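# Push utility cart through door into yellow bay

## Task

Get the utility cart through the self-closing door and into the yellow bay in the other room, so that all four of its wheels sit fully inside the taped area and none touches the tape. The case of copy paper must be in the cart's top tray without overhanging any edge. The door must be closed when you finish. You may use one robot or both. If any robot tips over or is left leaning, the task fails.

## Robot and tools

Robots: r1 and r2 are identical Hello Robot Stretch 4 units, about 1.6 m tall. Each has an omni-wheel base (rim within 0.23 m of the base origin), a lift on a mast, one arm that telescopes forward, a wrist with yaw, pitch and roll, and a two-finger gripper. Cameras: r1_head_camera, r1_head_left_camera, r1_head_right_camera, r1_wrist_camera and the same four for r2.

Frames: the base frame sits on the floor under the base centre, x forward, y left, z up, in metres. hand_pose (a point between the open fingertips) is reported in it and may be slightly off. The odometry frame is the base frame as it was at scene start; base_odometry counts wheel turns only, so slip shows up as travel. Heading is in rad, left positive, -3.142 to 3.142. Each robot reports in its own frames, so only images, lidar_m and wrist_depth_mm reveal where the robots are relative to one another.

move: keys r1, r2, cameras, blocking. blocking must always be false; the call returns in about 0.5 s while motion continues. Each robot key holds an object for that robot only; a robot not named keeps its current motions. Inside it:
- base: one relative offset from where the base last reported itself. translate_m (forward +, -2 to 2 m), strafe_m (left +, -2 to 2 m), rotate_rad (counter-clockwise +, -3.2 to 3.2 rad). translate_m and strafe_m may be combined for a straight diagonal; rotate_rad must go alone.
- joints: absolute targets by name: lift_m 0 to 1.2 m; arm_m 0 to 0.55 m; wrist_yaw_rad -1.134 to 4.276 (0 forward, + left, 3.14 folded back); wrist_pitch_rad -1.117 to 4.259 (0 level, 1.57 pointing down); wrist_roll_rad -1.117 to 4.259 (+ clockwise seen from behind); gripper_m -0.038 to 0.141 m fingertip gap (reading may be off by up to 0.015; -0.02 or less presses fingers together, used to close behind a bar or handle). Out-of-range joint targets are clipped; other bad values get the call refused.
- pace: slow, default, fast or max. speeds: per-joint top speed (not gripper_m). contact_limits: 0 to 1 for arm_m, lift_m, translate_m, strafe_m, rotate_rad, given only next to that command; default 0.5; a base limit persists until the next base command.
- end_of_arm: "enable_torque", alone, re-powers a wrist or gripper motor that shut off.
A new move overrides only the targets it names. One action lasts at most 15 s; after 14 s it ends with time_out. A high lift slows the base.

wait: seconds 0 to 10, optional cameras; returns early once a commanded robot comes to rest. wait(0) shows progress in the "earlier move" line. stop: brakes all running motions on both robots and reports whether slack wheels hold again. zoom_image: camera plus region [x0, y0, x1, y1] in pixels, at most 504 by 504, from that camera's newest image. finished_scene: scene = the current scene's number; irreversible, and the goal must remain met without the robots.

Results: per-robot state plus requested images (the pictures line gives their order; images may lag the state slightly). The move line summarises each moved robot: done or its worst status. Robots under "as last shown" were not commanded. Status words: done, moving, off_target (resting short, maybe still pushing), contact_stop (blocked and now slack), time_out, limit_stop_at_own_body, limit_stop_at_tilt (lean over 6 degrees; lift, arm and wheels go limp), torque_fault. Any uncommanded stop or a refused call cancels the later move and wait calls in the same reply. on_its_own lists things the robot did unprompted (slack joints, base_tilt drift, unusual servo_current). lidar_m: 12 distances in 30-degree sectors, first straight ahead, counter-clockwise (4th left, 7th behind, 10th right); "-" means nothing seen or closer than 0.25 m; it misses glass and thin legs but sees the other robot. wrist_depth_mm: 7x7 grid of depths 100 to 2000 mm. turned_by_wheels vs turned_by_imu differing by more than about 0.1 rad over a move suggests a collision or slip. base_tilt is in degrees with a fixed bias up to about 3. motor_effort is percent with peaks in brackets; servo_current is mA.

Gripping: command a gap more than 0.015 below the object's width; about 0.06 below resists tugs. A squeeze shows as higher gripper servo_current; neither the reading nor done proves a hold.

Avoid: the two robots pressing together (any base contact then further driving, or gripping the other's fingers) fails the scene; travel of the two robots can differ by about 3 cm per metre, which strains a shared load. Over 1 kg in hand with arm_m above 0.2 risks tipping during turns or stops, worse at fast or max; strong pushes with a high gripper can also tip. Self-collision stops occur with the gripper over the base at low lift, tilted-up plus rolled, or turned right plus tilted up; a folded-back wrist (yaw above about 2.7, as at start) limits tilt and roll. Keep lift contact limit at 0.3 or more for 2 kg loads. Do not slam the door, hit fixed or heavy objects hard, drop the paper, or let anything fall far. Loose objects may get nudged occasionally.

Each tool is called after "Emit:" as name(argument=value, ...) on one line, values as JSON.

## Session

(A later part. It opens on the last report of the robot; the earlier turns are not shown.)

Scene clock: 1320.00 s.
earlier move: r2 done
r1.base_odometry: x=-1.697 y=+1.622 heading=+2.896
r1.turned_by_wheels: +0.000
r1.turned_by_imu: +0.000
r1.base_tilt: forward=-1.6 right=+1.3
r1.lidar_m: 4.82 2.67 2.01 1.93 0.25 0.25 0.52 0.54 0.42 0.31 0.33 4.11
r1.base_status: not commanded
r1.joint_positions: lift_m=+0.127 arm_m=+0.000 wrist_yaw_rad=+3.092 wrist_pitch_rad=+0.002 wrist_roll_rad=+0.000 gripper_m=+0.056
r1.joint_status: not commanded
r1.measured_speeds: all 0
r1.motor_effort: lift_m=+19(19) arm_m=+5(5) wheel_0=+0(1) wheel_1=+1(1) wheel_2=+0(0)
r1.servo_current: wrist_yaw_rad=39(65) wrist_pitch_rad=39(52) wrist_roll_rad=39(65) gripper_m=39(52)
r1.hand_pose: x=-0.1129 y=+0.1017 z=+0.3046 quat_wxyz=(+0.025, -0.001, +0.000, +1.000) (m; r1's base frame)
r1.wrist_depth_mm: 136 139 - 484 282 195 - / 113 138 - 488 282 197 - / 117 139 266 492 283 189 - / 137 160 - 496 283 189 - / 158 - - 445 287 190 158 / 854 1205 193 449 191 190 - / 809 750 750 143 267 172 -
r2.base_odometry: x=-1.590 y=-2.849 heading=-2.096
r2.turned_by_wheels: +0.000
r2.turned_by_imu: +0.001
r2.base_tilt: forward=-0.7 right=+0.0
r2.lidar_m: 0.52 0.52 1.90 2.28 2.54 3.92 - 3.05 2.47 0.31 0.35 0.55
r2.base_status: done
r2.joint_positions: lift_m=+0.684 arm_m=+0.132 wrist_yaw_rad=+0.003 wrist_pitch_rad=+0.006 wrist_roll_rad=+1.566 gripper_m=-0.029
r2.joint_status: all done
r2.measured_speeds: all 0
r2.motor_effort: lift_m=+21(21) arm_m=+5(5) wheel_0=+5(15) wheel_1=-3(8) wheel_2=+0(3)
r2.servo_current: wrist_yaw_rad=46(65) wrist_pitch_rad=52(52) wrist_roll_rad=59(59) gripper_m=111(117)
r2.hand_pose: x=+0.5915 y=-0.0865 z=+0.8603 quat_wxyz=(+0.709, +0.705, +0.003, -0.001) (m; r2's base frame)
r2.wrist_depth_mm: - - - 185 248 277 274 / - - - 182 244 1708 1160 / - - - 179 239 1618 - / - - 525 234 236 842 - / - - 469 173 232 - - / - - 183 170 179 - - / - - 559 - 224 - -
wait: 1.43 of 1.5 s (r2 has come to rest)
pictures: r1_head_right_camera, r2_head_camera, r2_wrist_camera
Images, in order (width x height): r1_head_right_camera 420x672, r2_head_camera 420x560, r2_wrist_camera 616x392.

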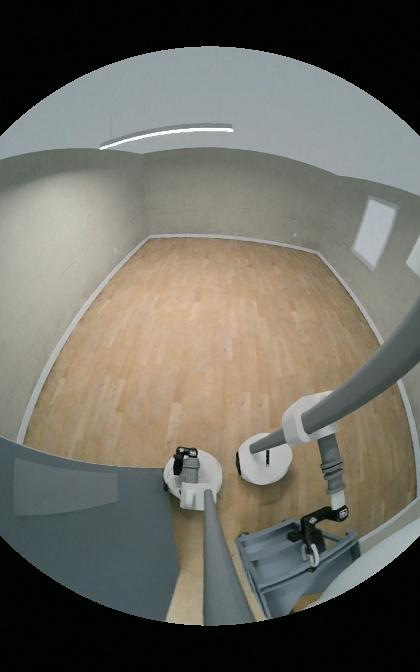

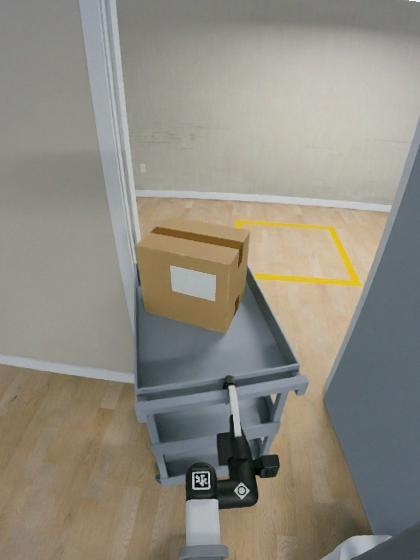

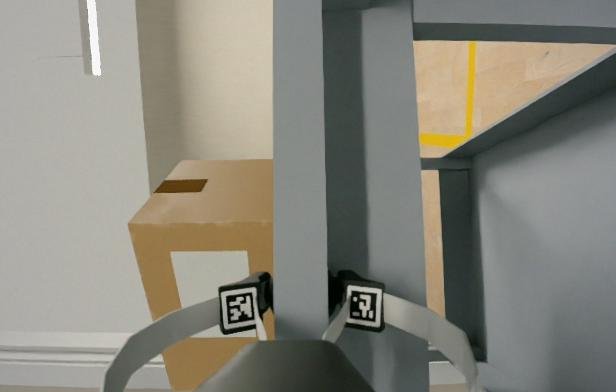

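Emit:
move(r2={"base":{"translate_m":0.16},"pace":"slow","contact_limits":{"translate_m":0.6}}, blocking=false, cameras=[])

Emit:
wait(seconds=2, cameras=["r2_wrist_camera","r2_head_camera","r1_head_right_camera"])

Emit:
zoom_image(camera="r1_head_right_camera", region=[150, 420, 400, 640])

Scene clock: 1329.57 s.
move: r2 moving
r1: as last shown
r1.turned_by_imu: -0.001
r1.lidar_m: 4.82 2.64 1.97 1.92 0.25 0.25 0.53 0.55 0.43 0.31 0.32 4.15
r1.motor_effort: lift_m=+19(19) arm_m=+4(5) wheel_0=+0(1) wheel_1=+1(1) wheel_2=+0(0)
r1.servo_current: wrist_yaw_rad=59(65) wrist_pitch_rad=33(52) wrist_roll_rad=52(72) gripper_m=46(46)
r1.wrist_depth_mm: 136 138 - 484 279 196 - / 112 139 - 488 282 196 - / 117 139 266 492 285 189 - / 137 160 - 496 286 189 - / 609 - - 445 287 190 158 / 991 1182 194 449 191 190 - / 798 759 759 143 267 172 -
r2.base_odometry: x=-1.596 y=-2.859 heading=-2.096
r2.turned_by_wheels: +0.000
r2.turned_by_imu: +0.001
r2.base_tilt: forward=-0.7 right=+0.0
r2.lidar_m: 0.50 0.50 1.91 2.30 2.52 3.91 - 3.09 0.42 0.33 0.35 0.57
r2.base_status: translate_m moving
r2.joint_positions: lift_m=+0.684 arm_m=+0.132 wrist_yaw_rad=+0.000 wrist_pitch_rad=+0.006 wrist_roll_rad=+1.566 gripper_m=-0.029
r2.joint_status: not commanded
r2.measured_speeds: translate_m=+0.047 strafe_m=+0.000 rotate_rad=-0.002 lift_m=+0.000 arm_m=+0.000 wrist_yaw_rad=-0.014 wrist_pitch_rad=+0.000 wrist_roll_rad=+0.000
r2.motor_effort: lift_m=+21(21) arm_m=+5(5) wheel_0=+3(10) wheel_1=+6(8) wheel_2=-12(12)
r2.servo_current: wrist_yaw_rad=52(52) wrist_pitch_rad=46(52) wrist_roll_rad=52(59) gripper_m=98(111)
r2.contact_limits: translate_m 0.6
r2.hand_pose: x=+0.5912 y=-0.0873 z=+0.8603 quat_wxyz=(+0.709, +0.706, +0.002, -0.002) (m; r2's base frame)
r2.wrist_depth_mm: - - - 190 256 273 264 / - - - 186 248 1661 1160 / - - - 182 243 1708 - / - - 544 179 238 842 - / - 480 469 174 233 831 - / - - 186 170 179 - - / - - 539 - - - -
pictures: none
No camera images: "cameras" was empty.

Scene clock: 1331.57 s.
earlier move: r2 moving
r1.base_odometry: x=-1.697 y=+1.622 heading=+2.896
r1.turned_by_wheels: +0.000
r1.turned_by_imu: +0.000
r1.base_tilt: forward=-1.6 right=+1.3
r1.lidar_m: 4.80 2.63 1.96 1.91 0.25 0.26 0.52 0.46 0.31 0.28 0.35 4.14
r1.base_status: not commanded
r1.joint_positions: lift_m=+0.127 arm_m=+0.000 wrist_yaw_rad=+3.092 wrist_pitch_rad=+0.002 wrist_roll_rad=+0.000 gripper_m=+0.056
r1.joint_status: not commanded
r1.measured_speeds: all 0
r1.motor_effort: lift_m=+19(19) arm_m=+5(5) wheel_0=-1(1) wheel_1=+1(1) wheel_2=+0(0)
r1.servo_current: wrist_yaw_rad=52(72) wrist_pitch_rad=46(52) wrist_roll_rad=39(72) gripper_m=39(52)
r1.hand_pose: x=-0.1129 y=+0.1017 z=+0.3046 quat_wxyz=(+0.025, -0.001, +0.000, +1.000) (m; r1's base frame)
r1.wrist_depth_mm: 136 138 - 480 281 195 - / 113 139 - 488 281 198 - / 117 139 266 492 285 188 - / 137 159 - 496 286 189 - / - - - 449 285 190 158 / 1098 1098 194 449 191 189 - / 842 750 759 143 267 172 -
r2.base_odometry: x=-1.671 y=-2.986 heading=-2.098
r2.turned_by_wheels: -0.002
r2.turned_by_imu: -0.106
r2.base_tilt: forward=-0.7 right=+0.1
r2.lidar_m: 0.41 0.62 1.43 2.31 2.47 3.46 - 3.30 0.31 0.28 0.36 0.59
r2.base_status: translate_m moving
r2.joint_positions: lift_m=+0.684 arm_m=+0.132 wrist_yaw_rad=-0.023 wrist_pitch_rad=+0.006 wrist_roll_rad=+1.566 gripper_m=-0.029
r2.joint_status: not commanded
r2.measured_speeds: translate_m=+0.014 strafe_m=-0.002 rotate_rad=-0.002 lift_m=+0.000 arm_m=+0.000 wrist_yaw_rad=+0.000 wrist_pitch_rad=+0.000 wrist_roll_rad=+0.000
r2.motor_effort: lift_m=+21(21) arm_m=+4(6) wheel_0=-7(15) wheel_1=+2(8) wheel_2=-18(31)
r2.servo_current: wrist_yaw_rad=143(150) wrist_pitch_rad=39(52) wrist_roll_rad=46(59) gripper_m=78(111)
r2.contact_limits: translate_m 0.6
r2.hand_pose: x=+0.5891 y=-0.0942 z=+0.8603 quat_wxyz=(+0.709, +0.705, -0.006, -0.010) (m; r2's base frame)
r2.wrist_depth_mm: - - - 287 - 1661 1160 / - - - 312 343 353 359 / - - - 224 298 1708 484 / - - - 202 262 1708 - / - - - 180 241 788 - / - 488 187 160 178 - - / - - 452 - 209 123 -
wait: 2.00 s; no rest
pictures: r1_head_right_camera, r2_head_camera, r2_wrist_camera
Images, in order (width x height): r1_head_right_camera 420x672, r2_head_camera 420x560, r2_wrist_camera 616x392.

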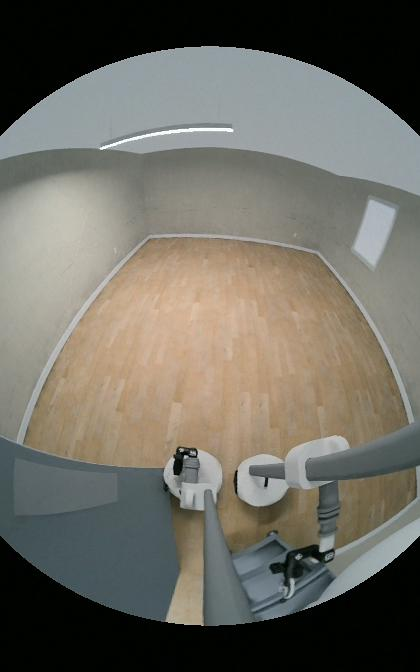

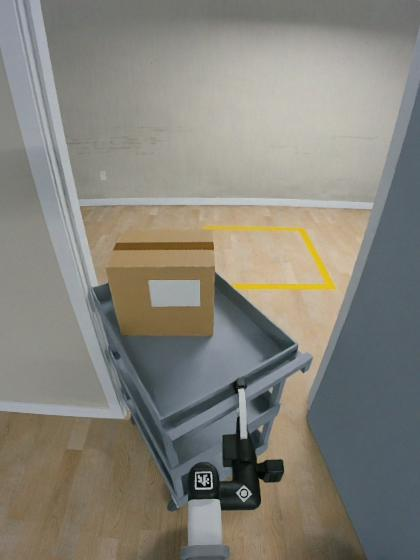

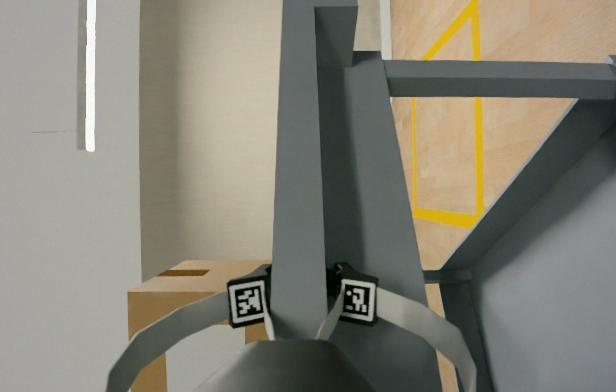

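Scaled by 2.016 from the camera's 420x672 image, which has a finer 600x960 frame.

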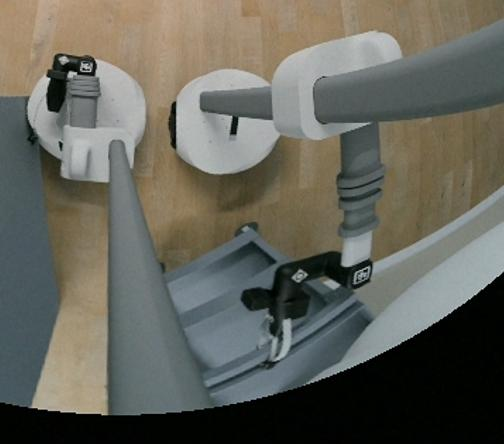

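Emit:
stop(cameras=["r2_head_camera","r2_wrist_camera","r2_head_left_camera"])

Emit:
zoom_image(camera="r2_head_camera", region=[60, 220, 330, 540])

Scene clock: 1340.30 s.
earlier move: r2 done
r1.base_odometry: x=-1.697 y=+1.622 heading=+2.896
r1.turned_by_wheels: +0.000
r1.turned_by_imu: +0.000
r1.base_tilt: forward=-1.6 right=+1.3
r1.lidar_m: 4.81 2.63 1.98 1.92 0.25 0.25 0.52 0.52 0.32 0.29 0.35 4.12
r1.base_status: not commanded
r1.joint_positions: lift_m=+0.127 arm_m=+0.000 wrist_yaw_rad=+3.092 wrist_pitch_rad=+0.002 wrist_roll_rad=+0.000 gripper_m=+0.056
r1.joint_status: not commanded
r1.measured_speeds: all 0
r1.motor_effort: lift_m=+19(19) arm_m=+5(5) wheel_0=+0(1) wheel_1=+1(1) wheel_2=+0(0)
r1.servo_current: wrist_yaw_rad=39(72) wrist_pitch_rad=39(52) wrist_roll_rad=46(72) gripper_m=46(52)
r1.hand_pose: x=-0.1129 y=+0.1017 z=+0.3046 quat_wxyz=(+0.025, -0.001, +0.000, +1.000) (m; r1's base frame)
r1.wrist_depth_mm: 136 138 - 480 281 195 - / 113 139 - 488 282 196 - / 117 139 265 488 285 189 - / 137 160 - 496 285 189 - / - - - 445 286 190 158 / 1098 1098 194 449 190 190 - / 842 768 759 144 268 172 -
r2.base_odometry: x=-1.671 y=-2.987 heading=-2.098
r2.turned_by_wheels: +0.000
r2.turned_by_imu: +0.000
r2.base_tilt: forward=-0.7 right=+0.1
r2.lidar_m: 0.42 0.64 1.43 2.30 2.47 3.46 - 3.35 0.31 0.28 0.36 0.59
r2.base_status: done
r2.joint_positions: lift_m=+0.684 arm_m=+0.132 wrist_yaw_rad=-0.023 wrist_pitch_rad=+0.006 wrist_roll_rad=+1.566 gripper_m=-0.029
r2.joint_status: not commanded
r2.measured_speeds: all 0
r2.on_its_own: wrist_yaw_rad is at rest, and its servo_current (137 mA) is outside its rest range (0 to 104 mA)
r2.motor_effort: lift_m=+21(21) arm_m=+4(6) wheel_0=-10(15) wheel_1=+0(8) wheel_2=-17(31)
r2.servo_current: wrist_yaw_rad=137(150) wrist_pitch_rad=46(52) wrist_roll_rad=33(59) gripper_m=65(111)
r2.contact_limits: translate_m 0.6
r2.hand_pose: x=+0.5891 y=-0.0942 z=+0.8603 quat_wxyz=(+0.709, +0.705, -0.006, -0.010) (m; r2's base frame)
r2.wrist_depth_mm: - - - 290 - 1708 1205 / - - - 314 345 359 357 / - - - 224 300 1756 492 / - - - 202 265 1708 - / - - - 183 242 788 - / - 488 187 160 179 - - / - - 455 - 208 121 -
pictures: r2_head_camera, r2_head_left_camera, r2_wrist_camera
Images, in order (width x height): r2_head_camera 420x560, r2_head_left_camera 420x672, r2_wrist_camera 616x392.

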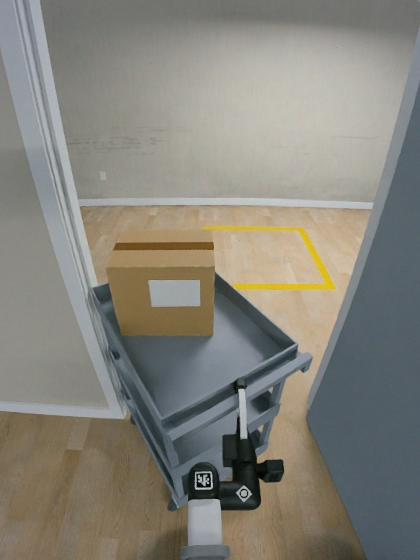

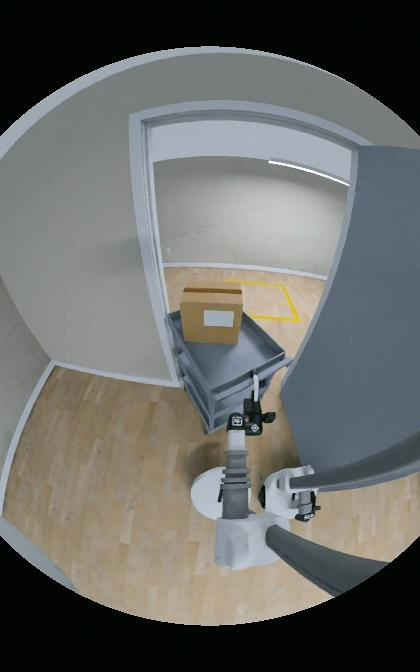

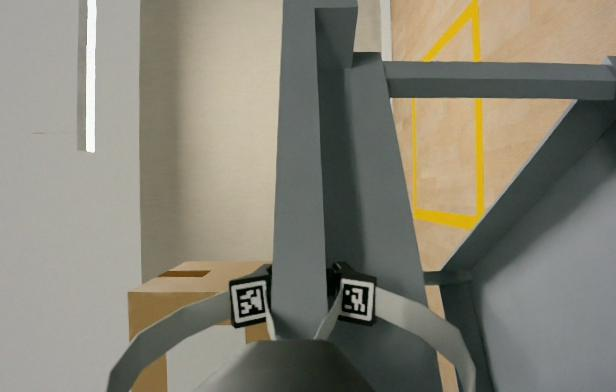

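Scaled by 1.575 from the camera's 420x560 image, which has a finer 1200x1600 frame.

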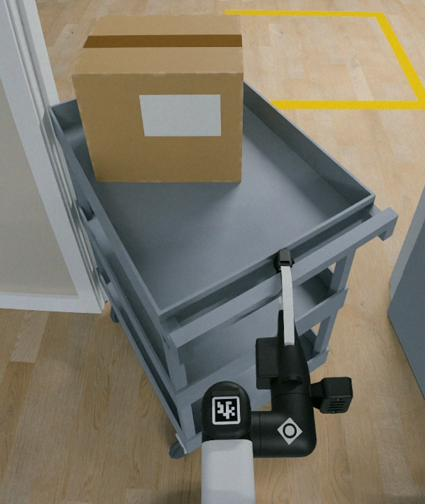

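Emit:
move(r2={"base":{"translate_m":-0.35},"pace":"slow","contact_limits":{"translate_m":0.6}}, blocking=false, cameras=[])

Emit:
wait(seconds=4, cameras=["r2_wrist_camera","r2_head_camera","r2_head_left_camera"])

Scene clock: 1372.00 s.
move: r2 moving
r1: as last shown
r1.lidar_m: 4.82 2.67 1.97 1.91 0.25 0.25 0.50 0.47 0.30 0.26 0.35 4.14
r1.motor_effort: lift_m=+19(19) arm_m=+4(5) wheel_0=+0(1) wheel_1=+1(1) wheel_2=+0(0)
r1.servo_current: wrist_yaw_rad=46(59) wrist_pitch_rad=39(52) wrist_roll_rad=52(72) gripper_m=39(46)
r1.wrist_depth_mm: 136 138 - 480 279 196 - / 113 139 - 488 282 196 - / 117 139 266 488 283 189 - / 137 160 - 492 286 189 - / - 1983 - 449 286 190 158 / 991 1098 194 449 190 190 - / 788 750 759 143 268 173 -
r2.base_odometry: x=-1.665 y=-2.976 heading=-2.099
r2.turned_by_wheels: -0.001
r2.turned_by_imu: -0.001
r2.base_tilt: forward=-0.7 right=+0.1
r2.lidar_m: 0.40 0.63 1.44 2.32 2.47 3.48 - 3.31 0.33 0.27 0.36 0.60
r2.base_status: translate_m moving
r2.joint_positions: lift_m=+0.684 arm_m=+0.132 wrist_yaw_rad=-0.023 wrist_pitch_rad=+0.006 wrist_roll_rad=+1.566 gripper_m=-0.029
r2.joint_status: not commanded
r2.measured_speeds: translate_m=-0.048 strafe_m=+0.000 rotate_rad=+0.003 lift_m=+0.000 arm_m=+0.000 wrist_yaw_rad=+0.000 wrist_pitch_rad=+0.000 wrist_roll_rad=+0.000
r2.motor_effort: lift_m=+21(21) arm_m=+4(4) wheel_0=-15(18) wheel_1=-8(8) wheel_2=+3(14)
r2.servo_current: wrist_yaw_rad=143(150) wrist_pitch_rad=46(46) wrist_roll_rad=52(59) gripper_m=65(72)
r2.contact_limits: translate_m 0.6
r2.hand_pose: x=+0.5891 y=-0.0942 z=+0.8603 quat_wxyz=(+0.709, +0.705, -0.006, -0.010) (m; r2's base frame)
r2.wrist_depth_mm: - - - 283 - 1661 1160 / - - - 309 336 345 347 / - - - 223 294 1708 500 / - - - 201 265 1808 - / - - - 185 243 798 - / - 462 186 165 177 - - / - - 459 - 211 120 -
pictures: none
No camera images: "cameras" was empty.

Scene clock: 1376.00 s.
earlier move: r2 moving
r1.base_odometry: x=-1.697 y=+1.622 heading=+2.896
r1.turned_by_wheels: +0.000
r1.turned_by_imu: +0.000
r1.base_tilt: forward=-1.6 right=+1.3
r1.lidar_m: 4.80 2.65 1.99 1.93 0.25 0.25 0.53 0.29 0.35 0.32 0.35 0.42
r1.base_status: not commanded
r1.joint_positions: lift_m=+0.127 arm_m=+0.000 wrist_yaw_rad=+3.092 wrist_pitch_rad=+0.002 wrist_roll_rad=+0.000 gripper_m=+0.056
r1.joint_status: not commanded
r1.measured_speeds: all 0
r1.motor_effort: lift_m=+19(19) arm_m=+5(5) wheel_0=+0(1) wheel_1=+1(1) wheel_2=+0(0)
r1.servo_current: wrist_yaw_rad=39(72) wrist_pitch_rad=39(52) wrist_roll_rad=39(72) gripper_m=46(46)
r1.hand_pose: x=-0.1129 y=+0.1017 z=+0.3046 quat_wxyz=(+0.025, -0.001, +0.000, +1.000) (m; r1's base frame)
r1.wrist_depth_mm: 136 138 - 484 279 196 - / 112 139 - 484 279 196 - / 117 139 267 488 285 189 - / 137 160 - 500 286 190 - / 427 - - 449 286 189 158 / 480 1078 193 449 191 190 - / 480 750 759 143 268 172 -
r2.base_odometry: x=-1.495 y=-2.685 heading=-2.098
r2.turned_by_wheels: +0.001
r2.turned_by_imu: +0.001
r2.base_tilt: forward=-0.7 right=+0.0
r2.lidar_m: 0.48 1.38 1.93 2.33 2.49 3.46 - 3.29 2.46 0.40 0.36 0.40
r2.base_status: translate_m moving
r2.joint_positions: lift_m=+0.684 arm_m=+0.132 wrist_yaw_rad=-0.001 wrist_pitch_rad=+0.006 wrist_roll_rad=+1.566 gripper_m=-0.029
r2.joint_status: not commanded
r2.measured_speeds: translate_m=-0.002 strafe_m=+0.000 rotate_rad=+0.000 lift_m=+0.000 arm_m=+0.000 wrist_yaw_rad=+0.000 wrist_pitch_rad=+0.000 wrist_roll_rad=+0.000
r2.motor_effort: lift_m=+21(21) arm_m=+4(5) wheel_0=-8(18) wheel_1=-7(9) wheel_2=+3(16)
r2.servo_current: wrist_yaw_rad=39(150) wrist_pitch_rad=52(52) wrist_roll_rad=52(65) gripper_m=65(78)
r2.contact_limits: translate_m 0.6
r2.hand_pose: x=+0.5911 y=-0.0878 z=+0.8603 quat_wxyz=(+0.709, +0.706, +0.002, -0.003) (m; r2's base frame)
r2.wrist_depth_mm: - - - 195 262 1537 1160 / - - - 191 253 1708 521 / - - - 185 247 788 - / - - 500 181 240 854 - / - - 488 178 236 831 - / - - 186 172 180 - - / - - 554 - - - -
wait: 4.00 s; no rest
pictures: r2_head_camera, r2_head_left_camera, r2_wrist_camera
Images, in order (width x height): r2_head_camera 420x560, r2_head_left_camera 420x672, r2_wrist_camera 616x392.

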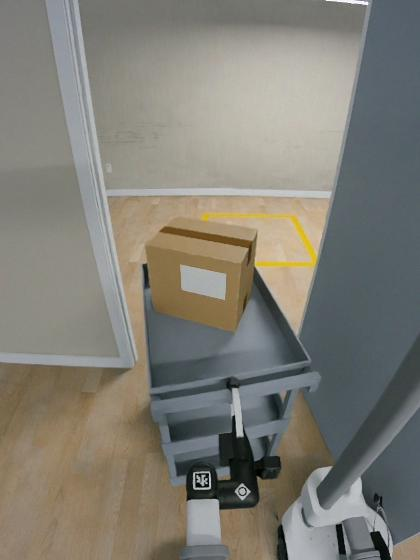

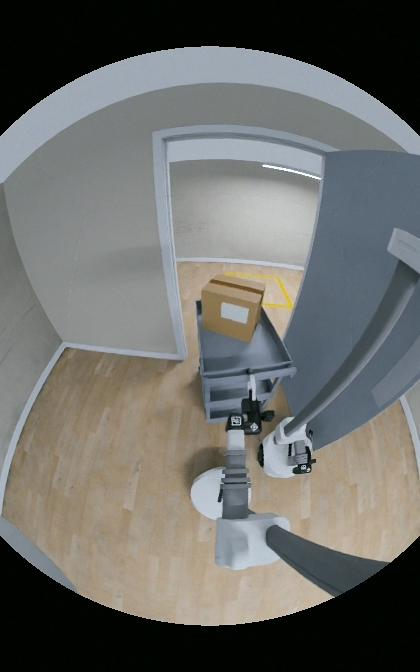

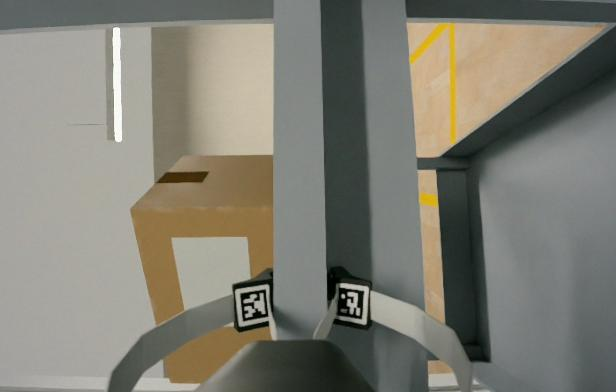

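Emit:
move(r2={"base":{"translate_m":-0.05,"strafe_m":0.13},"pace":"slow","contact_limits":{"strafe_m":0.6}}, blocking=false, cameras=[])

Emit:
wait(seconds=2.5, cameras=["r2_wrist_camera","r2_head_camera","r1_head_right_camera"])

Emit:
zoom_image(camera="r1_head_right_camera", region=[150, 420, 400, 640])

Scene clock: 1391.20 s.
earlier move: r2 done
move: r2 moving
r1: as last shown
r1.turned_by_imu: -0.001
r1.lidar_m: 4.82 2.64 1.98 1.91 0.25 0.25 0.51 0.31 0.37 0.33 0.37 0.42
r1.servo_current: wrist_yaw_rad=59(59) wrist_pitch_rad=46(52) wrist_roll_rad=52(52) gripper_m=39(46)
r1.wrist_depth_mm: 136 138 - 480 279 196 - / 112 139 - 484 281 196 - / 117 139 266 492 285 189 - / 137 160 - 496 286 189 - / 424 - - 449 286 190 158 / 466 1078 193 449 191 190 - / 488 741 768 143 268 172 -
r2.base_odometry: x=-1.482 y=-2.686 heading=-2.099
r2.turned_by_wheels: +0.000
r2.turned_by_imu: +0.002
r2.base_tilt: forward=-0.7 right=+0.1
r2.lidar_m: 0.48 1.37 1.93 2.31 2.43 3.47 - 3.31 2.50 0.43 0.36 0.46
r2.base_status: translate_m moving; strafe_m moving
r2.joint_positions: lift_m=+0.684 arm_m=+0.132 wrist_yaw_rad=-0.003 wrist_pitch_rad=+0.006 wrist_roll_rad=+1.566 gripper_m=-0.029
r2.joint_status: not commanded
r2.measured_speeds: translate_m=-0.019 strafe_m=+0.047 rotate_rad=-0.001 lift_m=+0.000 arm_m=+0.000 wrist_yaw_rad=-0.005 wrist_pitch_rad=+0.000 wrist_roll_rad=+0.000
r2.motor_effort: lift_m=+21(21) arm_m=+4(5) wheel_0=-13(15) wheel_1=+5(6) wheel_2=+5(6)
r2.servo_current: wrist_yaw_rad=46(52) wrist_pitch_rad=46(52) wrist_roll_rad=72(72) gripper_m=65(78)
r2.contact_limits: strafe_m 0.6
r2.hand_pose: x=+0.5910 y=-0.0882 z=+0.8603 quat_wxyz=(+0.709, +0.706, +0.001, -0.003) (m; r2's base frame)
r2.wrist_depth_mm: - - - 194 259 1661 1160 / - - - 190 251 1661 508 / - - - 184 246 820 - / - - 488 181 240 842 - / - - 488 177 235 820 - / - - 186 173 180 - - / - - 559 - - - -
pictures: none
No camera images: "cameras" was empty.

Scene clock: 1393.37 s.
earlier move: r2 done
r1.base_odometry: x=-1.697 y=+1.622 heading=+2.896
r1.turned_by_wheels: +0.000
r1.turned_by_imu: +0.000
r1.base_tilt: forward=-1.6 right=+1.3
r1.lidar_m: 4.82 2.64 1.99 1.92 0.25 0.25 0.50 0.40 0.35 0.43 0.49 0.57
r1.base_status: not commanded
r1.joint_positions: lift_m=+0.127 arm_m=+0.000 wrist_yaw_rad=+3.092 wrist_pitch_rad=+0.002 wrist_roll_rad=+0.000 gripper_m=+0.056
r1.joint_status: not commanded
r1.measured_speeds: all 0
r1.motor_effort: lift_m=+19(19) arm_m=+5(5) wheel_0=+0(1) wheel_1=+1(1) wheel_2=+0(0)
r1.servo_current: wrist_yaw_rad=52(72) wrist_pitch_rad=39(52) wrist_roll_rad=39(65) gripper_m=39(52)
r1.hand_pose: x=-0.1129 y=+0.1017 z=+0.3046 quat_wxyz=(+0.025, -0.001, +0.000, +1.000) (m; r1's base frame)
r1.wrist_depth_mm: 136 138 - 484 279 196 - / 113 139 - 492 282 196 - / 117 139 266 492 285 188 - / 137 160 - 500 286 189 - / - - - 445 286 190 158 / 603 1098 193 449 190 190 - / 798 759 750 143 266 172 -
r2.base_odometry: x=-1.358 y=-2.707 heading=-2.099
r2.turned_by_wheels: +0.000
r2.turned_by_imu: -0.001
r2.base_tilt: forward=-0.7 right=+0.1
r2.lidar_m: 0.54 1.42 2.02 2.20 2.30 3.28 - 3.47 2.61 0.57 0.50 0.54
r2.base_status: done
r2.joint_positions: lift_m=+0.684 arm_m=+0.132 wrist_yaw_rad=-0.004 wrist_pitch_rad=+0.006 wrist_roll_rad=+1.566 gripper_m=-0.029
r2.joint_status: not commanded
r2.measured_speeds: all 0
r2.motor_effort: lift_m=+21(21) arm_m=+4(5) wheel_0=-7(15) wheel_1=+2(7) wheel_2=+3(6)
r2.servo_current: wrist_yaw_rad=46(59) wrist_pitch_rad=46(52) wrist_roll_rad=52(72) gripper_m=72(78)
r2.contact_limits: strafe_m 0.6
r2.hand_pose: x=+0.5909 y=-0.0886 z=+0.8603 quat_wxyz=(+0.709, +0.706, +0.001, -0.003) (m; r2's base frame)
r2.wrist_depth_mm: - - - 164 222 1661 1138 / - - - 165 224 788 - / - - 496 167 226 820 - / - - 480 228 229 831 - / - - 530 171 231 831 - / - - 185 173 180 - - / - - - - 236 - 492
wait: 2.17 of 2.5 s (r2 has come to rest)
pictures: r1_head_right_camera, r2_head_camera, r2_wrist_camera
Images, in order (width x height): r1_head_right_camera 420x672, r2_head_camera 420x560, r2_wrist_camera 616x392.

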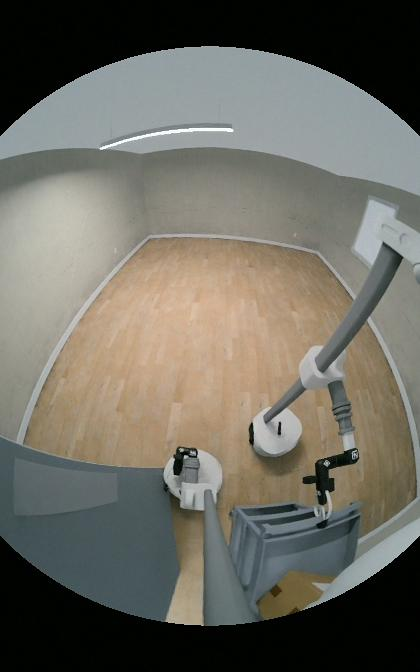

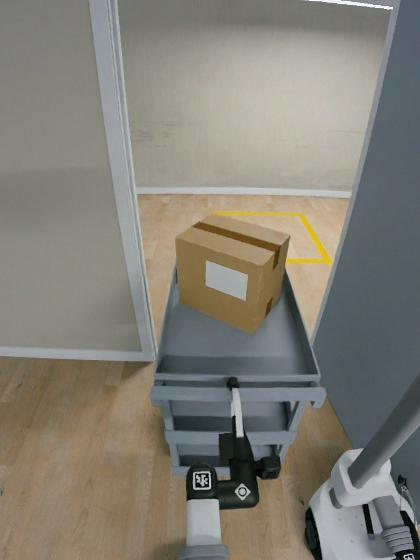

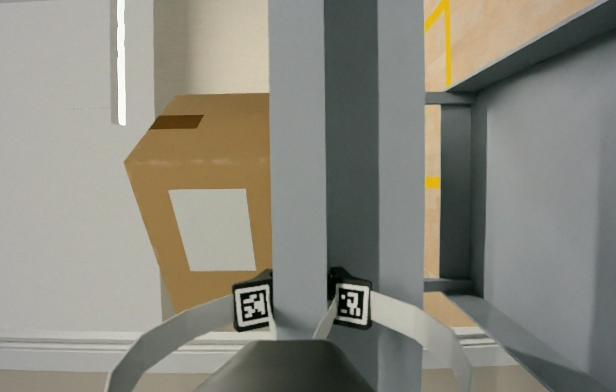

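Scaled by 2.016 from the camera's 420x672 image, which has a finer 600x960 frame.

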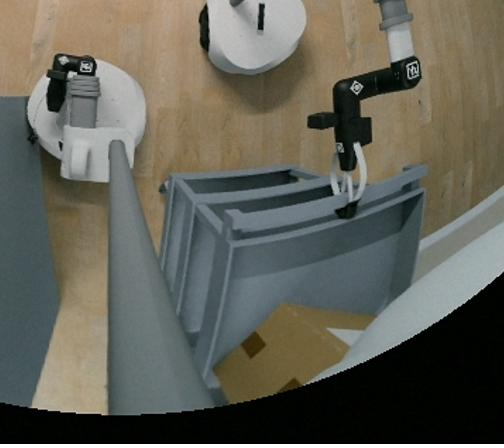

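Emit:
move(r2={"base":{"strafe_m":0.03},"pace":"slow"}, blocking=false, cameras=[])

Emit:
wait(seconds=1, cameras=[])

Emit:
move(r2={"joints":{"gripper_m":0.14}}, blocking=false, cameras=[])

Emit:
wait(seconds=2, cameras=[])

Emit:
move(r2={"base":{"translate_m":-0.12}}, blocking=false, cameras=[])

Emit:
wait(seconds=1, cameras=[])

Emit:
move(r2={"base":{"rotate_rad":-0.045},"joints":{"wrist_roll_rad":0,"lift_m":0.68,"wrist_yaw_rad":0}}, blocking=false, cameras=[])

Emit:
wait(seconds=1.2, cameras=["r2_wrist_camera","r2_head_camera"])

Scene clock: 1420.03 s.
move: r2 moving
r1: as last shown
r1.turned_by_imu: -0.002
r1.lidar_m: 4.82 2.65 1.99 1.91 0.25 0.25 0.53 0.41 0.35 0.43 0.49 0.63
r1.servo_current: wrist_yaw_rad=46(65) wrist_pitch_rad=39(52) wrist_roll_rad=46(52) gripper_m=46(46)
r1.wrist_depth_mm: 136 138 - 480 279 195 - / 112 139 - 488 282 196 - / 117 139 267 492 285 189 - / 137 160 - 496 285 189 - / - - - 449 287 190 158 / 603 1078 194 445 191 190 - / 788 750 759 143 268 172 -
r2.base_odometry: x=-1.345 y=-2.714 heading=-2.099
r2.turned_by_wheels: +0.000
r2.turned_by_imu: +0.003
r2.base_tilt: forward=-0.7 right=+0.1
r2.lidar_m: 0.51 1.40 2.04 2.19 2.30 3.25 - 3.49 2.63 0.64 0.50 0.55
r2.base_status: strafe_m moving
r2.joint_positions: lift_m=+0.684 arm_m=+0.132 wrist_yaw_rad=-0.004 wrist_pitch_rad=+0.006 wrist_roll_rad=+1.566 gripper_m=-0.029
r2.joint_status: not commanded
r2.measured_speeds: translate_m=+0.000 strafe_m=+0.056 rotate_rad=-0.002 lift_m=+0.000 arm_m=+0.000 wrist_yaw_rad=+0.000 wrist_pitch_rad=+0.000 wrist_roll_rad=+0.000
r2.motor_effort: lift_m=+21(21) arm_m=+4(4) wheel_0=-12(13) wheel_1=+6(7) wheel_2=+1(3)
r2.servo_current: wrist_yaw_rad=52(72) wrist_pitch_rad=46(52) wrist_roll_rad=59(59) gripper_m=65(72)
r2.hand_pose: x=+0.5909 y=-0.0887 z=+0.8603 quat_wxyz=(+0.709, +0.706, +0.001, -0.004) (m; r2's base frame)
r2.wrist_depth_mm: - - - 163 220 1661 525 / - - - 164 223 750 - / - - 480 166 224 820 - / - - 484 168 229 820 - / - - 544 171 232 - - / - - 186 172 180 - - / - - - - 236 - 496
pictures: none
No camera images: "cameras" was empty.

Scene clock: 1420.83 s.
earlier move: r2 done
r1.base_odometry: x=-1.697 y=+1.622 heading=+2.896
r1.turned_by_wheels: +0.000
r1.turned_by_imu: +0.000
r1.base_tilt: forward=-1.6 right=+1.2
r1.lidar_m: 4.82 2.64 1.97 1.90 0.25 0.26 0.55 0.43 0.36 0.48 0.50 4.14
r1.base_status: not commanded
r1.joint_positions: lift_m=+0.127 arm_m=+0.000 wrist_yaw_rad=+3.092 wrist_pitch_rad=+0.002 wrist_roll_rad=+0.000 gripper_m=+0.056
r1.joint_status: not commanded
r1.measured_speeds: all 0
r1.motor_effort: lift_m=+19(19) arm_m=+5(5) wheel_0=+0(1) wheel_1=+1(1) wheel_2=+0(0)
r1.servo_current: wrist_yaw_rad=33(65) wrist_pitch_rad=52(52) wrist_roll_rad=46(65) gripper_m=39(46)
r1.hand_pose: x=-0.1129 y=+0.1017 z=+0.3046 quat_wxyz=(+0.025, -0.001, +0.000, +1.000) (m; r1's base frame)
r1.wrist_depth_mm: 136 138 - 484 281 195 - / 112 139 - 488 281 197 - / 117 139 266 492 283 189 - / 137 160 - 496 285 189 - / - - - 449 286 189 158 / 615 1182 194 449 191 190 - / 798 750 750 143 267 173 -
r2.base_odometry: x=-1.332 y=-2.722 heading=-2.099
r2.turned_by_wheels: +0.000
r2.turned_by_imu: +0.000
r2.base_tilt: forward=-0.7 right=+0.1
r2.lidar_m: 0.54 1.39 2.00 2.16 2.31 3.25 - 3.53 2.65 0.62 0.51 0.55
r2.base_status: done
r2.joint_positions: lift_m=+0.684 arm_m=+0.132 wrist_yaw_rad=-0.004 wrist_pitch_rad=+0.006 wrist_roll_rad=+1.566 gripper_m=-0.029
r2.joint_status: not commanded
r2.measured_speeds: all 0
r2.motor_effort: lift_m=+21(21) arm_m=+4(4) wheel_0=-8(13) wheel_1=+2(7) wheel_2=+0(3)
r2.servo_current: wrist_yaw_rad=46(72) wrist_pitch_rad=52(52) wrist_roll_rad=39(59) gripper_m=65(72)
r2.hand_pose: x=+0.5909 y=-0.0887 z=+0.8603 quat_wxyz=(+0.709, +0.706, +0.001, -0.004) (m; r2's base frame)
r2.wrist_depth_mm: - - - 158 216 1756 - / - - 615 161 220 759 - / - - 466 164 224 - - / - - 484 167 226 831 - / - - 544 170 231 - - / - - 185 173 179 - - / - - - - - - 480
wait: 0.80 of 1 s (r2 has come to rest)
pictures: none
No camera images: "cameras" was empty.

Scene clock: 1421.33 s.
move: r2 moving
r1: as last shown
r1.base_tilt: forward=-1.6 right=+1.3
r1.lidar_m: 4.81 2.64 1.97 1.92 0.25 0.25 0.54 0.45 0.36 0.47 0.51 4.14
r1.servo_current: wrist_yaw_rad=52(65) wrist_pitch_rad=39(52) wrist_roll_rad=39(52) gripper_m=39(46)
r1.wrist_depth_mm: 136 138 - 480 281 195 - / 113 139 - 484 281 197 - / 117 139 267 492 283 189 - / 137 160 - 496 286 190 - / - - - 445 286 189 158 / 621 1205 194 452 191 190 - / 788 741 750 143 267 172 -
r2.base_odometry: x=-1.332 y=-2.722 heading=-2.099
r2.turned_by_wheels: +0.000
r2.turned_by_imu: +0.000
r2.base_tilt: forward=-0.7 right=+0.1
r2.lidar_m: 0.54 1.42 1.99 2.18 2.31 3.23 - 3.53 2.67 0.60 0.52 0.56
r2.base_status: not commanded
r2.joint_positions: lift_m=+0.684 arm_m=+0.132 wrist_yaw_rad=-0.004 wrist_pitch_rad=+0.006 wrist_roll_rad=+1.566 gripper_m=-0.003
r2.joint_status: gripper_m moving
r2.measured_speeds: all 0
r2.motor_effort: lift_m=+21(21) arm_m=+4(4) wheel_0=-6(8) wheel_1=+3(3) wheel_2=+0(0)
r2.servo_current: wrist_yaw_rad=39(59) wrist_pitch_rad=46(52) wrist_roll_rad=39(52) gripper_m=85(85)
r2.hand_pose: x=+0.5909 y=-0.0887 z=+0.8603 quat_wxyz=(+0.709, +0.706, +0.001, -0.004) (m; r2's base frame)
r2.wrist_depth_mm: - - - 161 218 1661 - / - - 615 163 223 768 - / - - 466 167 227 - - / - - 488 229 230 831 - / - - 559 174 235 831 - / - - 187 177 182 - - / - - - - - - 484
pictures: none
No camera images: "cameras" was empty.

Scene clock: 1423.33 s.
earlier move: r2 done
r1.base_odometry: x=-1.697 y=+1.622 heading=+2.896
r1.turned_by_wheels: +0.000
r1.turned_by_imu: +0.000
r1.base_tilt: forward=-1.6 right=+1.3
r1.lidar_m: 4.82 2.64 1.98 1.91 0.25 0.25 0.53 0.44 0.37 0.48 0.51 4.12
r1.base_status: not commanded
r1.joint_positions: lift_m=+0.127 arm_m=+0.000 wrist_yaw_rad=+3.092 wrist_pitch_rad=+0.002 wrist_roll_rad=+0.000 gripper_m=+0.056
r1.joint_status: not commanded
r1.measured_speeds: all 0
r1.motor_effort: lift_m=+19(19) arm_m=+5(5) wheel_0=+0(1) wheel_1=+1(1) wheel_2=+0(0)
r1.servo_current: wrist_yaw_rad=52(65) wrist_pitch_rad=39(52) wrist_roll_rad=65(65) gripper_m=39(52)
r1.hand_pose: x=-0.1129 y=+0.1017 z=+0.3046 quat_wxyz=(+0.025, -0.001, +0.000, +1.000) (m; r1's base frame)
r1.wrist_depth_mm: 136 138 - 484 279 195 - / 112 139 - 488 281 196 - / 117 139 267 492 285 189 - / 137 160 - 492 286 190 - / 661 - - 445 285 190 158 / 627 1182 193 449 191 189 - / 809 759 759 143 267 173 -
r2.base_odometry: x=-1.332 y=-2.722 heading=-2.099
r2.turned_by_wheels: +0.000
r2.turned_by_imu: +0.000
r2.base_tilt: forward=-0.7 right=+0.1
r2.lidar_m: 0.54 1.42 2.02 2.18 2.30 3.22 - 3.50 2.65 0.64 0.53 0.56
r2.base_status: not commanded
r2.joint_positions: lift_m=+0.684 arm_m=+0.132 wrist_yaw_rad=-0.004 wrist_pitch_rad=+0.006 wrist_roll_rad=+1.566 gripper_m=+0.140
r2.joint_status: all done
r2.measured_speeds: all 0
r2.motor_effort: lift_m=+21(21) arm_m=+4(4) wheel_0=-5(8) wheel_1=+2(3) wheel_2=+0(0)
r2.servo_current: wrist_yaw_rad=33(65) wrist_pitch_rad=39(52) wrist_roll_rad=52(65) gripper_m=59(124)
r2.hand_pose: x=+0.5909 y=-0.0887 z=+0.8603 quat_wxyz=(+0.709, +0.706, +0.001, -0.004) (m; r2's base frame)
r2.wrist_depth_mm: - - - 165 222 1661 - / - - 615 167 225 759 - / - - 469 171 230 820 - / - - 492 232 234 831 - / - - 564 178 238 831 - / - - 191 180 184 - - / - - - - 132 - 480
wait: 2.00 s; at rest by 1.97 s
pictures: none
No camera images: "cameras" was empty.

Scene clock: 1423.83 s.
move: r2 moving
r1: as last shown
r1.lidar_m: 4.80 2.66 1.98 1.90 0.25 0.25 0.51 0.43 0.37 0.47 0.54 0.68
r1.motor_effort: lift_m=+19(19) arm_m=+4(5) wheel_0=+0(1) wheel_1=+1(1) wheel_2=+0(0)
r1.servo_current: wrist_yaw_rad=59(59) wrist_pitch_rad=39(46) wrist_roll_rad=65(65) gripper_m=39(52)
r1.wrist_depth_mm: 136 138 - 484 281 196 - / 113 138 - 488 282 196 - / 117 140 266 492 282 189 - / 137 160 - 496 286 190 - / 661 - - 449 286 189 158 / 627 1205 193 449 191 190 - / 798 741 750 143 267 172 -
r2.base_odometry: x=-1.316 y=-2.695 heading=-2.099
r2.turned_by_wheels: +0.000
r2.turned_by_imu: +0.000
r2.base_tilt: forward=-0.7 right=+0.0
r2.lidar_m: 0.56 1.42 2.06 2.16 2.31 3.24 - 3.55 2.65 0.69 0.53 0.57
r2.base_status: translate_m moving
r2.joint_positions: lift_m=+0.684 arm_m=+0.132 wrist_yaw_rad=-0.003 wrist_pitch_rad=+0.004 wrist_roll_rad=+1.566 gripper_m=+0.140
r2.joint_status: not commanded
r2.measured_speeds: translate_m=-0.122 strafe_m=+0.001 rotate_rad=+0.003 lift_m=+0.000 arm_m=+0.000 wrist_yaw_rad=+0.000 wrist_pitch_rad=+0.000 wrist_roll_rad=+0.000
r2.motor_effort: lift_m=+19(21) arm_m=+4(4) wheel_0=-6(10) wheel_1=-7(9) wheel_2=+12(12)
r2.servo_current: wrist_yaw_rad=52(52) wrist_pitch_rad=39(46) wrist_roll_rad=39(52) gripper_m=52(59)
r2.hand_pose: x=+0.5910 y=-0.0882 z=+0.8610 quat_wxyz=(+0.709, +0.706, +0.000, -0.002) (m; r2's base frame)
r2.wrist_depth_mm: - - - 190 245 1661 - / - - 634 193 251 820 - / - - 488 198 256 842 - / - - 530 201 262 854 - / - - 603 206 266 842 - / - - 196 207 211 185 - / - - - - - - 500
pictures: none
No camera images: "cameras" was empty.

Scene clock: 1424.83 s.
earlier move: r2 moving
r1.base_odometry: x=-1.697 y=+1.622 heading=+2.896
r1.turned_by_wheels: +0.000
r1.turned_by_imu: +0.000
r1.base_tilt: forward=-1.6 right=+1.3
r1.lidar_m: 4.81 2.65 1.97 1.90 0.25 0.25 0.52 0.44 0.37 0.47 0.53 0.64
r1.base_status: not commanded
r1.joint_positions: lift_m=+0.127 arm_m=+0.000 wrist_yaw_rad=+3.092 wrist_pitch_rad=+0.002 wrist_roll_rad=+0.000 gripper_m=+0.056
r1.joint_status: not commanded
r1.measured_speeds: all 0
r1.motor_effort: lift_m=+19(19) arm_m=+5(5) wheel_0=+0(1) wheel_1=+1(1) wheel_2=+0(0)
r1.servo_current: wrist_yaw_rad=59(72) wrist_pitch_rad=46(46) wrist_roll_rad=39(65) gripper_m=46(52)
r1.hand_pose: x=-0.1129 y=+0.1017 z=+0.3046 quat_wxyz=(+0.025, -0.001, +0.000, +1.000) (m; r1's base frame)
r1.wrist_depth_mm: 136 138 - 488 281 195 - / 113 139 - 480 282 197 - / 117 139 267 496 283 189 - / 137 160 - 496 285 189 - / 654 - - 445 286 190 158 / 621 1205 193 452 190 190 - / 788 750 750 143 267 172 -
r2.base_odometry: x=-1.271 y=-2.618 heading=-2.099
r2.turned_by_wheels: +0.000
r2.turned_by_imu: +0.000
r2.base_tilt: forward=-0.7 right=+0.0
r2.lidar_m: 0.65 1.55 2.17 2.17 2.29 3.23 - 3.50 2.65 2.56 0.58 0.66
r2.base_status: translate_m moving
r2.joint_positions: lift_m=+0.684 arm_m=+0.132 wrist_yaw_rad=-0.003 wrist_pitch_rad=+0.004 wrist_roll_rad=+1.566 gripper_m=+0.140
r2.joint_status: not commanded
r2.measured_speeds: all 0
r2.motor_effort: lift_m=+19(21) arm_m=+4(4) wheel_0=-2(10) wheel_1=-2(9) wheel_2=+3(12)
r2.servo_current: wrist_yaw_rad=59(59) wrist_pitch_rad=39(52) wrist_roll_rad=46(59) gripper_m=46(59)
r2.hand_pose: x=+0.5910 y=-0.0882 z=+0.8610 quat_wxyz=(+0.709, +0.706, +0.000, -0.002) (m; r2's base frame)
r2.wrist_depth_mm: - - - 330 332 1576 357 / - - - 338 340 891 - / - - 603 343 931 904 - / - - 615 351 355 - - / - - 707 357 362 - - / - 202 197 301 199 185 - / - - - - - - 492
wait: 1.00 s; no rest
pictures: none
No camera images: "cameras" was empty.

Scene clock: 1425.33 s.
earlier move: r2 done
move: r2 moving
r1: as last shown
r1.lidar_m: 4.80 2.65 1.99 1.94 0.25 0.25 0.52 0.44 0.37 0.48 0.51 0.64
r1.servo_current: wrist_yaw_rad=59(65) wrist_pitch_rad=39(46) wrist_roll_rad=65(65) gripper_m=39(46)
r1.wrist_depth_mm: 136 138 - 484 281 195 - / 113 139 - 484 281 196 - / 117 139 266 492 283 188 - / 137 160 - 496 286 189 - / 661 - - 449 286 189 158 / 621 1205 194 452 191 189 - / 798 750 750 143 267 172 -
r2.base_odometry: x=-1.271 y=-2.618 heading=-2.143
r2.turned_by_wheels: -0.045
r2.turned_by_imu: -0.043
r2.base_tilt: forward=-0.7 right=+0.0
r2.lidar_m: 0.65 1.53 2.10 2.18 2.28 3.09 - 3.67 2.69 2.56 0.57 0.62
r2.base_status: rotate_rad moving
r2.joint_positions: lift_m=+0.680 arm_m=+0.132 wrist_yaw_rad=-0.002 wrist_pitch_rad=+0.004 wrist_roll_rad=+0.979 gripper_m=+0.140
r2.joint_status: lift_m moving; wrist_yaw_rad moving; wrist_roll_rad moving
r2.measured_speeds: translate_m=+0.000 strafe_m=+0.000 rotate_rad=+0.000 lift_m=+0.000 arm_m=+0.000 wrist_yaw_rad=+0.000 wrist_pitch_rad=+0.000 wrist_roll_rad=-1.820
r2.motor_effort: lift_m=+14(20) arm_m=+4(4) wheel_0=+4(8) wheel_1=+0(6) wheel_2=+4(9)
r2.servo_current: wrist_yaw_rad=46(91) wrist_pitch_rad=39(52) wrist_roll_rad=117(117) gripper_m=52(52)
r2.hand_pose: x=+0.5910 y=-0.0881 z=+0.8573 quat_wxyz=(+0.883, +0.470, +0.001, -0.002) (m; r2's base frame)
r2.wrist_depth_mm: - - - - - - - / - - - - 340 291 - / - - 603 634 343 347 347 / 1160 - 654 591 351 1756 373 / - 1182 723 357 357 891 - / - 186 306 303 196 185 - / - - - - - - -
pictures: none
No camera images: "cameras" was empty.

Scene clock: 1426.33 s.
earlier move: r2 done
r1.base_odometry: x=-1.697 y=+1.622 heading=+2.896
r1.turned_by_wheels: +0.000
r1.turned_by_imu: +0.000
r1.base_tilt: forward=-1.6 right=+1.2
r1.lidar_m: 4.80 2.64 1.97 1.93 0.25 0.26 0.54 0.42 0.38 0.44 0.53 0.64
r1.base_status: not commanded
r1.joint_positions: lift_m=+0.127 arm_m=+0.000 wrist_yaw_rad=+3.092 wrist_pitch_rad=+0.002 wrist_roll_rad=+0.000 gripper_m=+0.056
r1.joint_status: not commanded
r1.measured_speeds: all 0
r1.motor_effort: lift_m=+19(19) arm_m=+5(5) wheel_0=-1(1) wheel_1=+1(1) wheel_2=+0(0)
r1.servo_current: wrist_yaw_rad=59(65) wrist_pitch_rad=46(52) wrist_roll_rad=59(72) gripper_m=39(46)
r1.hand_pose: x=-0.1129 y=+0.1017 z=+0.3046 quat_wxyz=(+0.025, -0.001, +0.000, +1.000) (m; r1's base frame)
r1.wrist_depth_mm: 136 138 - 484 279 195 - / 112 139 - 484 282 196 - / 117 140 266 488 285 189 - / 137 160 - 492 285 189 - / 661 - - 445 286 190 158 / 621 1205 195 452 191 190 - / 788 750 759 143 267 172 -
r2.base_odometry: x=-1.271 y=-2.618 heading=-2.143
r2.turned_by_wheels: +0.000
r2.turned_by_imu: +0.000
r2.base_tilt: forward=-0.7 right=+0.1
r2.lidar_m: 0.66 1.52 2.08 2.17 2.26 3.09 - 3.66 2.68 2.57 0.58 0.62
r2.base_status: done
r2.joint_positions: lift_m=+0.680 arm_m=+0.132 wrist_yaw_rad=-0.002 wrist_pitch_rad=+0.004 wrist_roll_rad=+0.002 gripper_m=+0.140
r2.joint_status: all done
r2.measured_speeds: all 0
r2.motor_effort: lift_m=+14(20) arm_m=+4(5) wheel_0=+2(8) wheel_1=+1(6) wheel_2=+2(9)
r2.servo_current: wrist_yaw_rad=46(91) wrist_pitch_rad=46(52) wrist_roll_rad=52(117) gripper_m=52(59)
r2.hand_pose: x=+0.5910 y=-0.0881 z=+0.8573 quat_wxyz=(+1.000, +0.001, +0.002, -0.001) (m; r2's base frame)
r2.wrist_depth_mm: - - - - - - - / - - - - - - - / - - 1118 627 683 - - / - - 741 634 683 - - / 322 315 307 301 294 285 281 / - 202 366 357 349 319 281 / - 389 1138 - - 1756 -
wait: 1.00 of 1.2 s (r2 has come to rest)
pictures: r2_head_camera, r2_wrist_camera
Images, in order (width x height): r2_head_camera 420x560, r2_wrist_camera 616x392.

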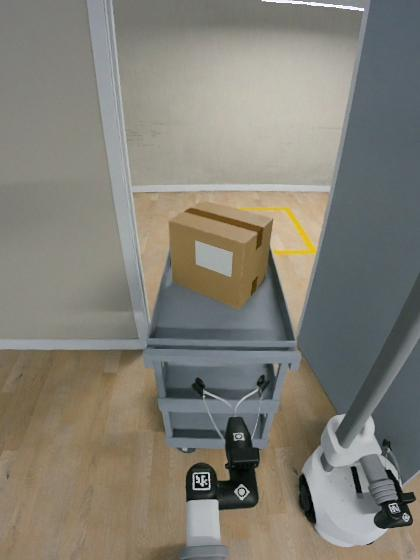

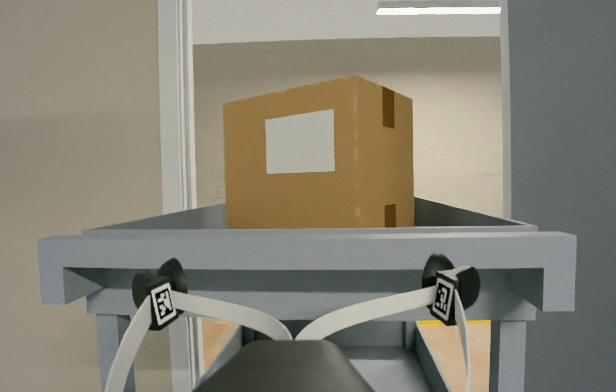

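Emit:
move(r2={"base":{"translate_m":0.35,"strafe_m":0.035},"pace":"slow","contact_limits":{"translate_m":0.5}}, blocking=false, cameras=[])

Emit:
wait(seconds=3.3, cameras=["r2_wrist_camera","r2_head_camera"])

Scene clock: 1442.57 s.
move: r2 moving
r1: as last shown
r1.turned_by_imu: -0.001
r1.base_tilt: forward=-1.6 right=+1.3
r1.lidar_m: 4.79 2.65 1.98 1.93 0.25 0.26 0.54 0.44 0.38 0.47 0.53 0.62
r1.servo_current: wrist_yaw_rad=59(59) wrist_pitch_rad=39(52) wrist_roll_rad=39(59) gripper_m=33(46)
r1.wrist_depth_mm: 136 138 - 484 278 195 - / 113 139 - 484 279 197 - / 117 139 266 488 282 189 - / 137 160 - 496 285 189 - / 668 - - 442 286 189 158 / 621 1205 194 449 190 189 - / 809 741 750 143 267 173 -
r2.base_odometry: x=-1.277 y=-2.629 heading=-2.143
r2.turned_by_wheels: +0.000
r2.turned_by_imu: +0.003
r2.base_tilt: forward=-0.6 right=+0.1
r2.lidar_m: 0.63 1.54 2.09 2.16 2.25 3.10 - 3.66 2.71 2.54 0.56 0.62
r2.base_status: translate_m moving; strafe_m moving
r2.joint_positions: lift_m=+0.680 arm_m=+0.132 wrist_yaw_rad=-0.002 wrist_pitch_rad=+0.004 wrist_roll_rad=+0.002 gripper_m=+0.140
r2.joint_status: not commanded
r2.measured_speeds: translate_m=+0.048 strafe_m=+0.005 rotate_rad=-0.001 lift_m=+0.000 arm_m=+0.000 wrist_yaw_rad=+0.000 wrist_pitch_rad=+0.000 wrist_roll_rad=+0.000
r2.motor_effort: lift_m=+14(14) arm_m=+4(4) wheel_0=+4(8) wheel_1=+7(7) wheel_2=-9(10)
r2.servo_current: wrist_yaw_rad=52(65) wrist_pitch_rad=39(46) wrist_roll_rad=59(59) gripper_m=46(52)
r2.contact_limits: translate_m 0.5
r2.hand_pose: x=+0.5910 y=-0.0881 z=+0.8573 quat_wxyz=(+1.000, +0.001, +0.002, -0.001) (m; r2's base frame)
r2.wrist_depth_mm: - - - - - - - / - - - 661 - - - / - - 1118 615 621 - - / - - 741 627 627 - - / 312 307 298 290 283 276 270 / 314 359 355 349 340 322 279 / - 379 1138 - 866 1756 -
pictures: none
No camera images: "cameras" was empty.

Scene clock: 1445.87 s.
earlier move: r2 moving
r1.base_odometry: x=-1.697 y=+1.622 heading=+2.896
r1.turned_by_wheels: +0.000
r1.turned_by_imu: +0.000
r1.base_tilt: forward=-1.6 right=+1.3
r1.lidar_m: 4.82 2.65 1.99 1.89 0.25 0.25 0.52 0.56 0.53 0.46 0.47 4.13
r1.base_status: not commanded
r1.joint_positions: lift_m=+0.127 arm_m=+0.000 wrist_yaw_rad=+3.092 wrist_pitch_rad=+0.002 wrist_roll_rad=+0.000 gripper_m=+0.056
r1.joint_status: not commanded
r1.measured_speeds: all 0
r1.motor_effort: lift_m=+19(19) arm_m=+5(5) wheel_0=+0(1) wheel_1=+1(1) wheel_2=+0(0)
r1.servo_current: wrist_yaw_rad=52(72) wrist_pitch_rad=46(52) wrist_roll_rad=46(65) gripper_m=46(46)
r1.hand_pose: x=-0.1129 y=+0.1017 z=+0.3046 quat_wxyz=(+0.025, -0.001, +0.000, +1.000) (m; r1's base frame)
r1.wrist_depth_mm: 137 138 - 484 281 196 - / 112 139 - 484 283 196 - / 117 139 266 492 283 188 - / 137 159 - 496 286 189 - / 158 1708 - 442 287 190 158 / 976 1182 194 449 190 190 - / 854 750 750 143 267 173 -
r2.base_odometry: x=-1.420 y=-2.909 heading=-2.143
r2.turned_by_wheels: +0.000
r2.turned_by_imu: +0.000
r2.base_tilt: forward=-0.7 right=+0.1
r2.lidar_m: 0.60 0.69 1.63 2.14 2.26 3.06 - 3.70 2.70 0.47 0.49 0.65
r2.base_status: translate_m moving; strafe_m moving
r2.joint_positions: lift_m=+0.680 arm_m=+0.132 wrist_yaw_rad=-0.003 wrist_pitch_rad=+0.004 wrist_roll_rad=+0.002 gripper_m=+0.140
r2.joint_status: not commanded
r2.measured_speeds: translate_m=+0.073 strafe_m=+0.006 rotate_rad=+0.002 lift_m=+0.000 arm_m=+0.000 wrist_yaw_rad=+0.000 wrist_pitch_rad=+0.000 wrist_roll_rad=+0.000
r2.motor_effort: lift_m=+14(14) arm_m=+4(5) wheel_0=+3(9) wheel_1=+6(8) wheel_2=-6(16)
r2.servo_current: wrist_yaw_rad=39(65) wrist_pitch_rad=39(52) wrist_roll_rad=46(59) gripper_m=46(59)
r2.contact_limits: translate_m 0.5
r2.hand_pose: x=+0.5910 y=-0.0883 z=+0.8573 quat_wxyz=(+1.000, +0.001, +0.002, -0.001) (m; r2's base frame)
r2.wrist_depth_mm: - 842 - - - - - / - 788 - 603 - - - / - 798 723 574 627 - - / - 798 699 580 621 - - / 294 283 267 259 248 238 229 / 355 202 216 315 243 233 229 / - 798 1808 - - 1661 1618
wait: 3.30 s; no rest
pictures: r2_head_camera, r2_wrist_camera
Images, in order (width x height): r2_head_camera 420x560, r2_wrist_camera 616x392.

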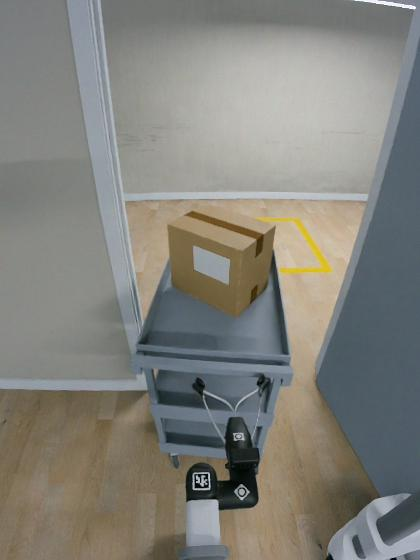

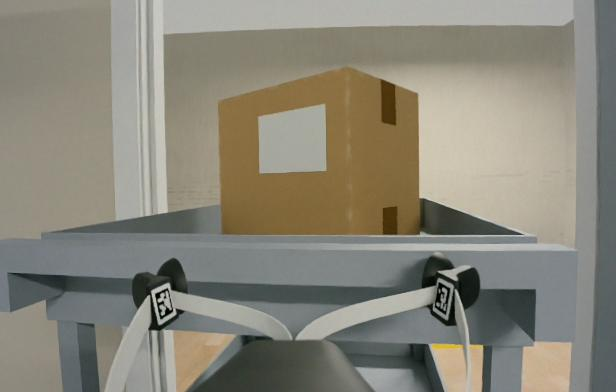

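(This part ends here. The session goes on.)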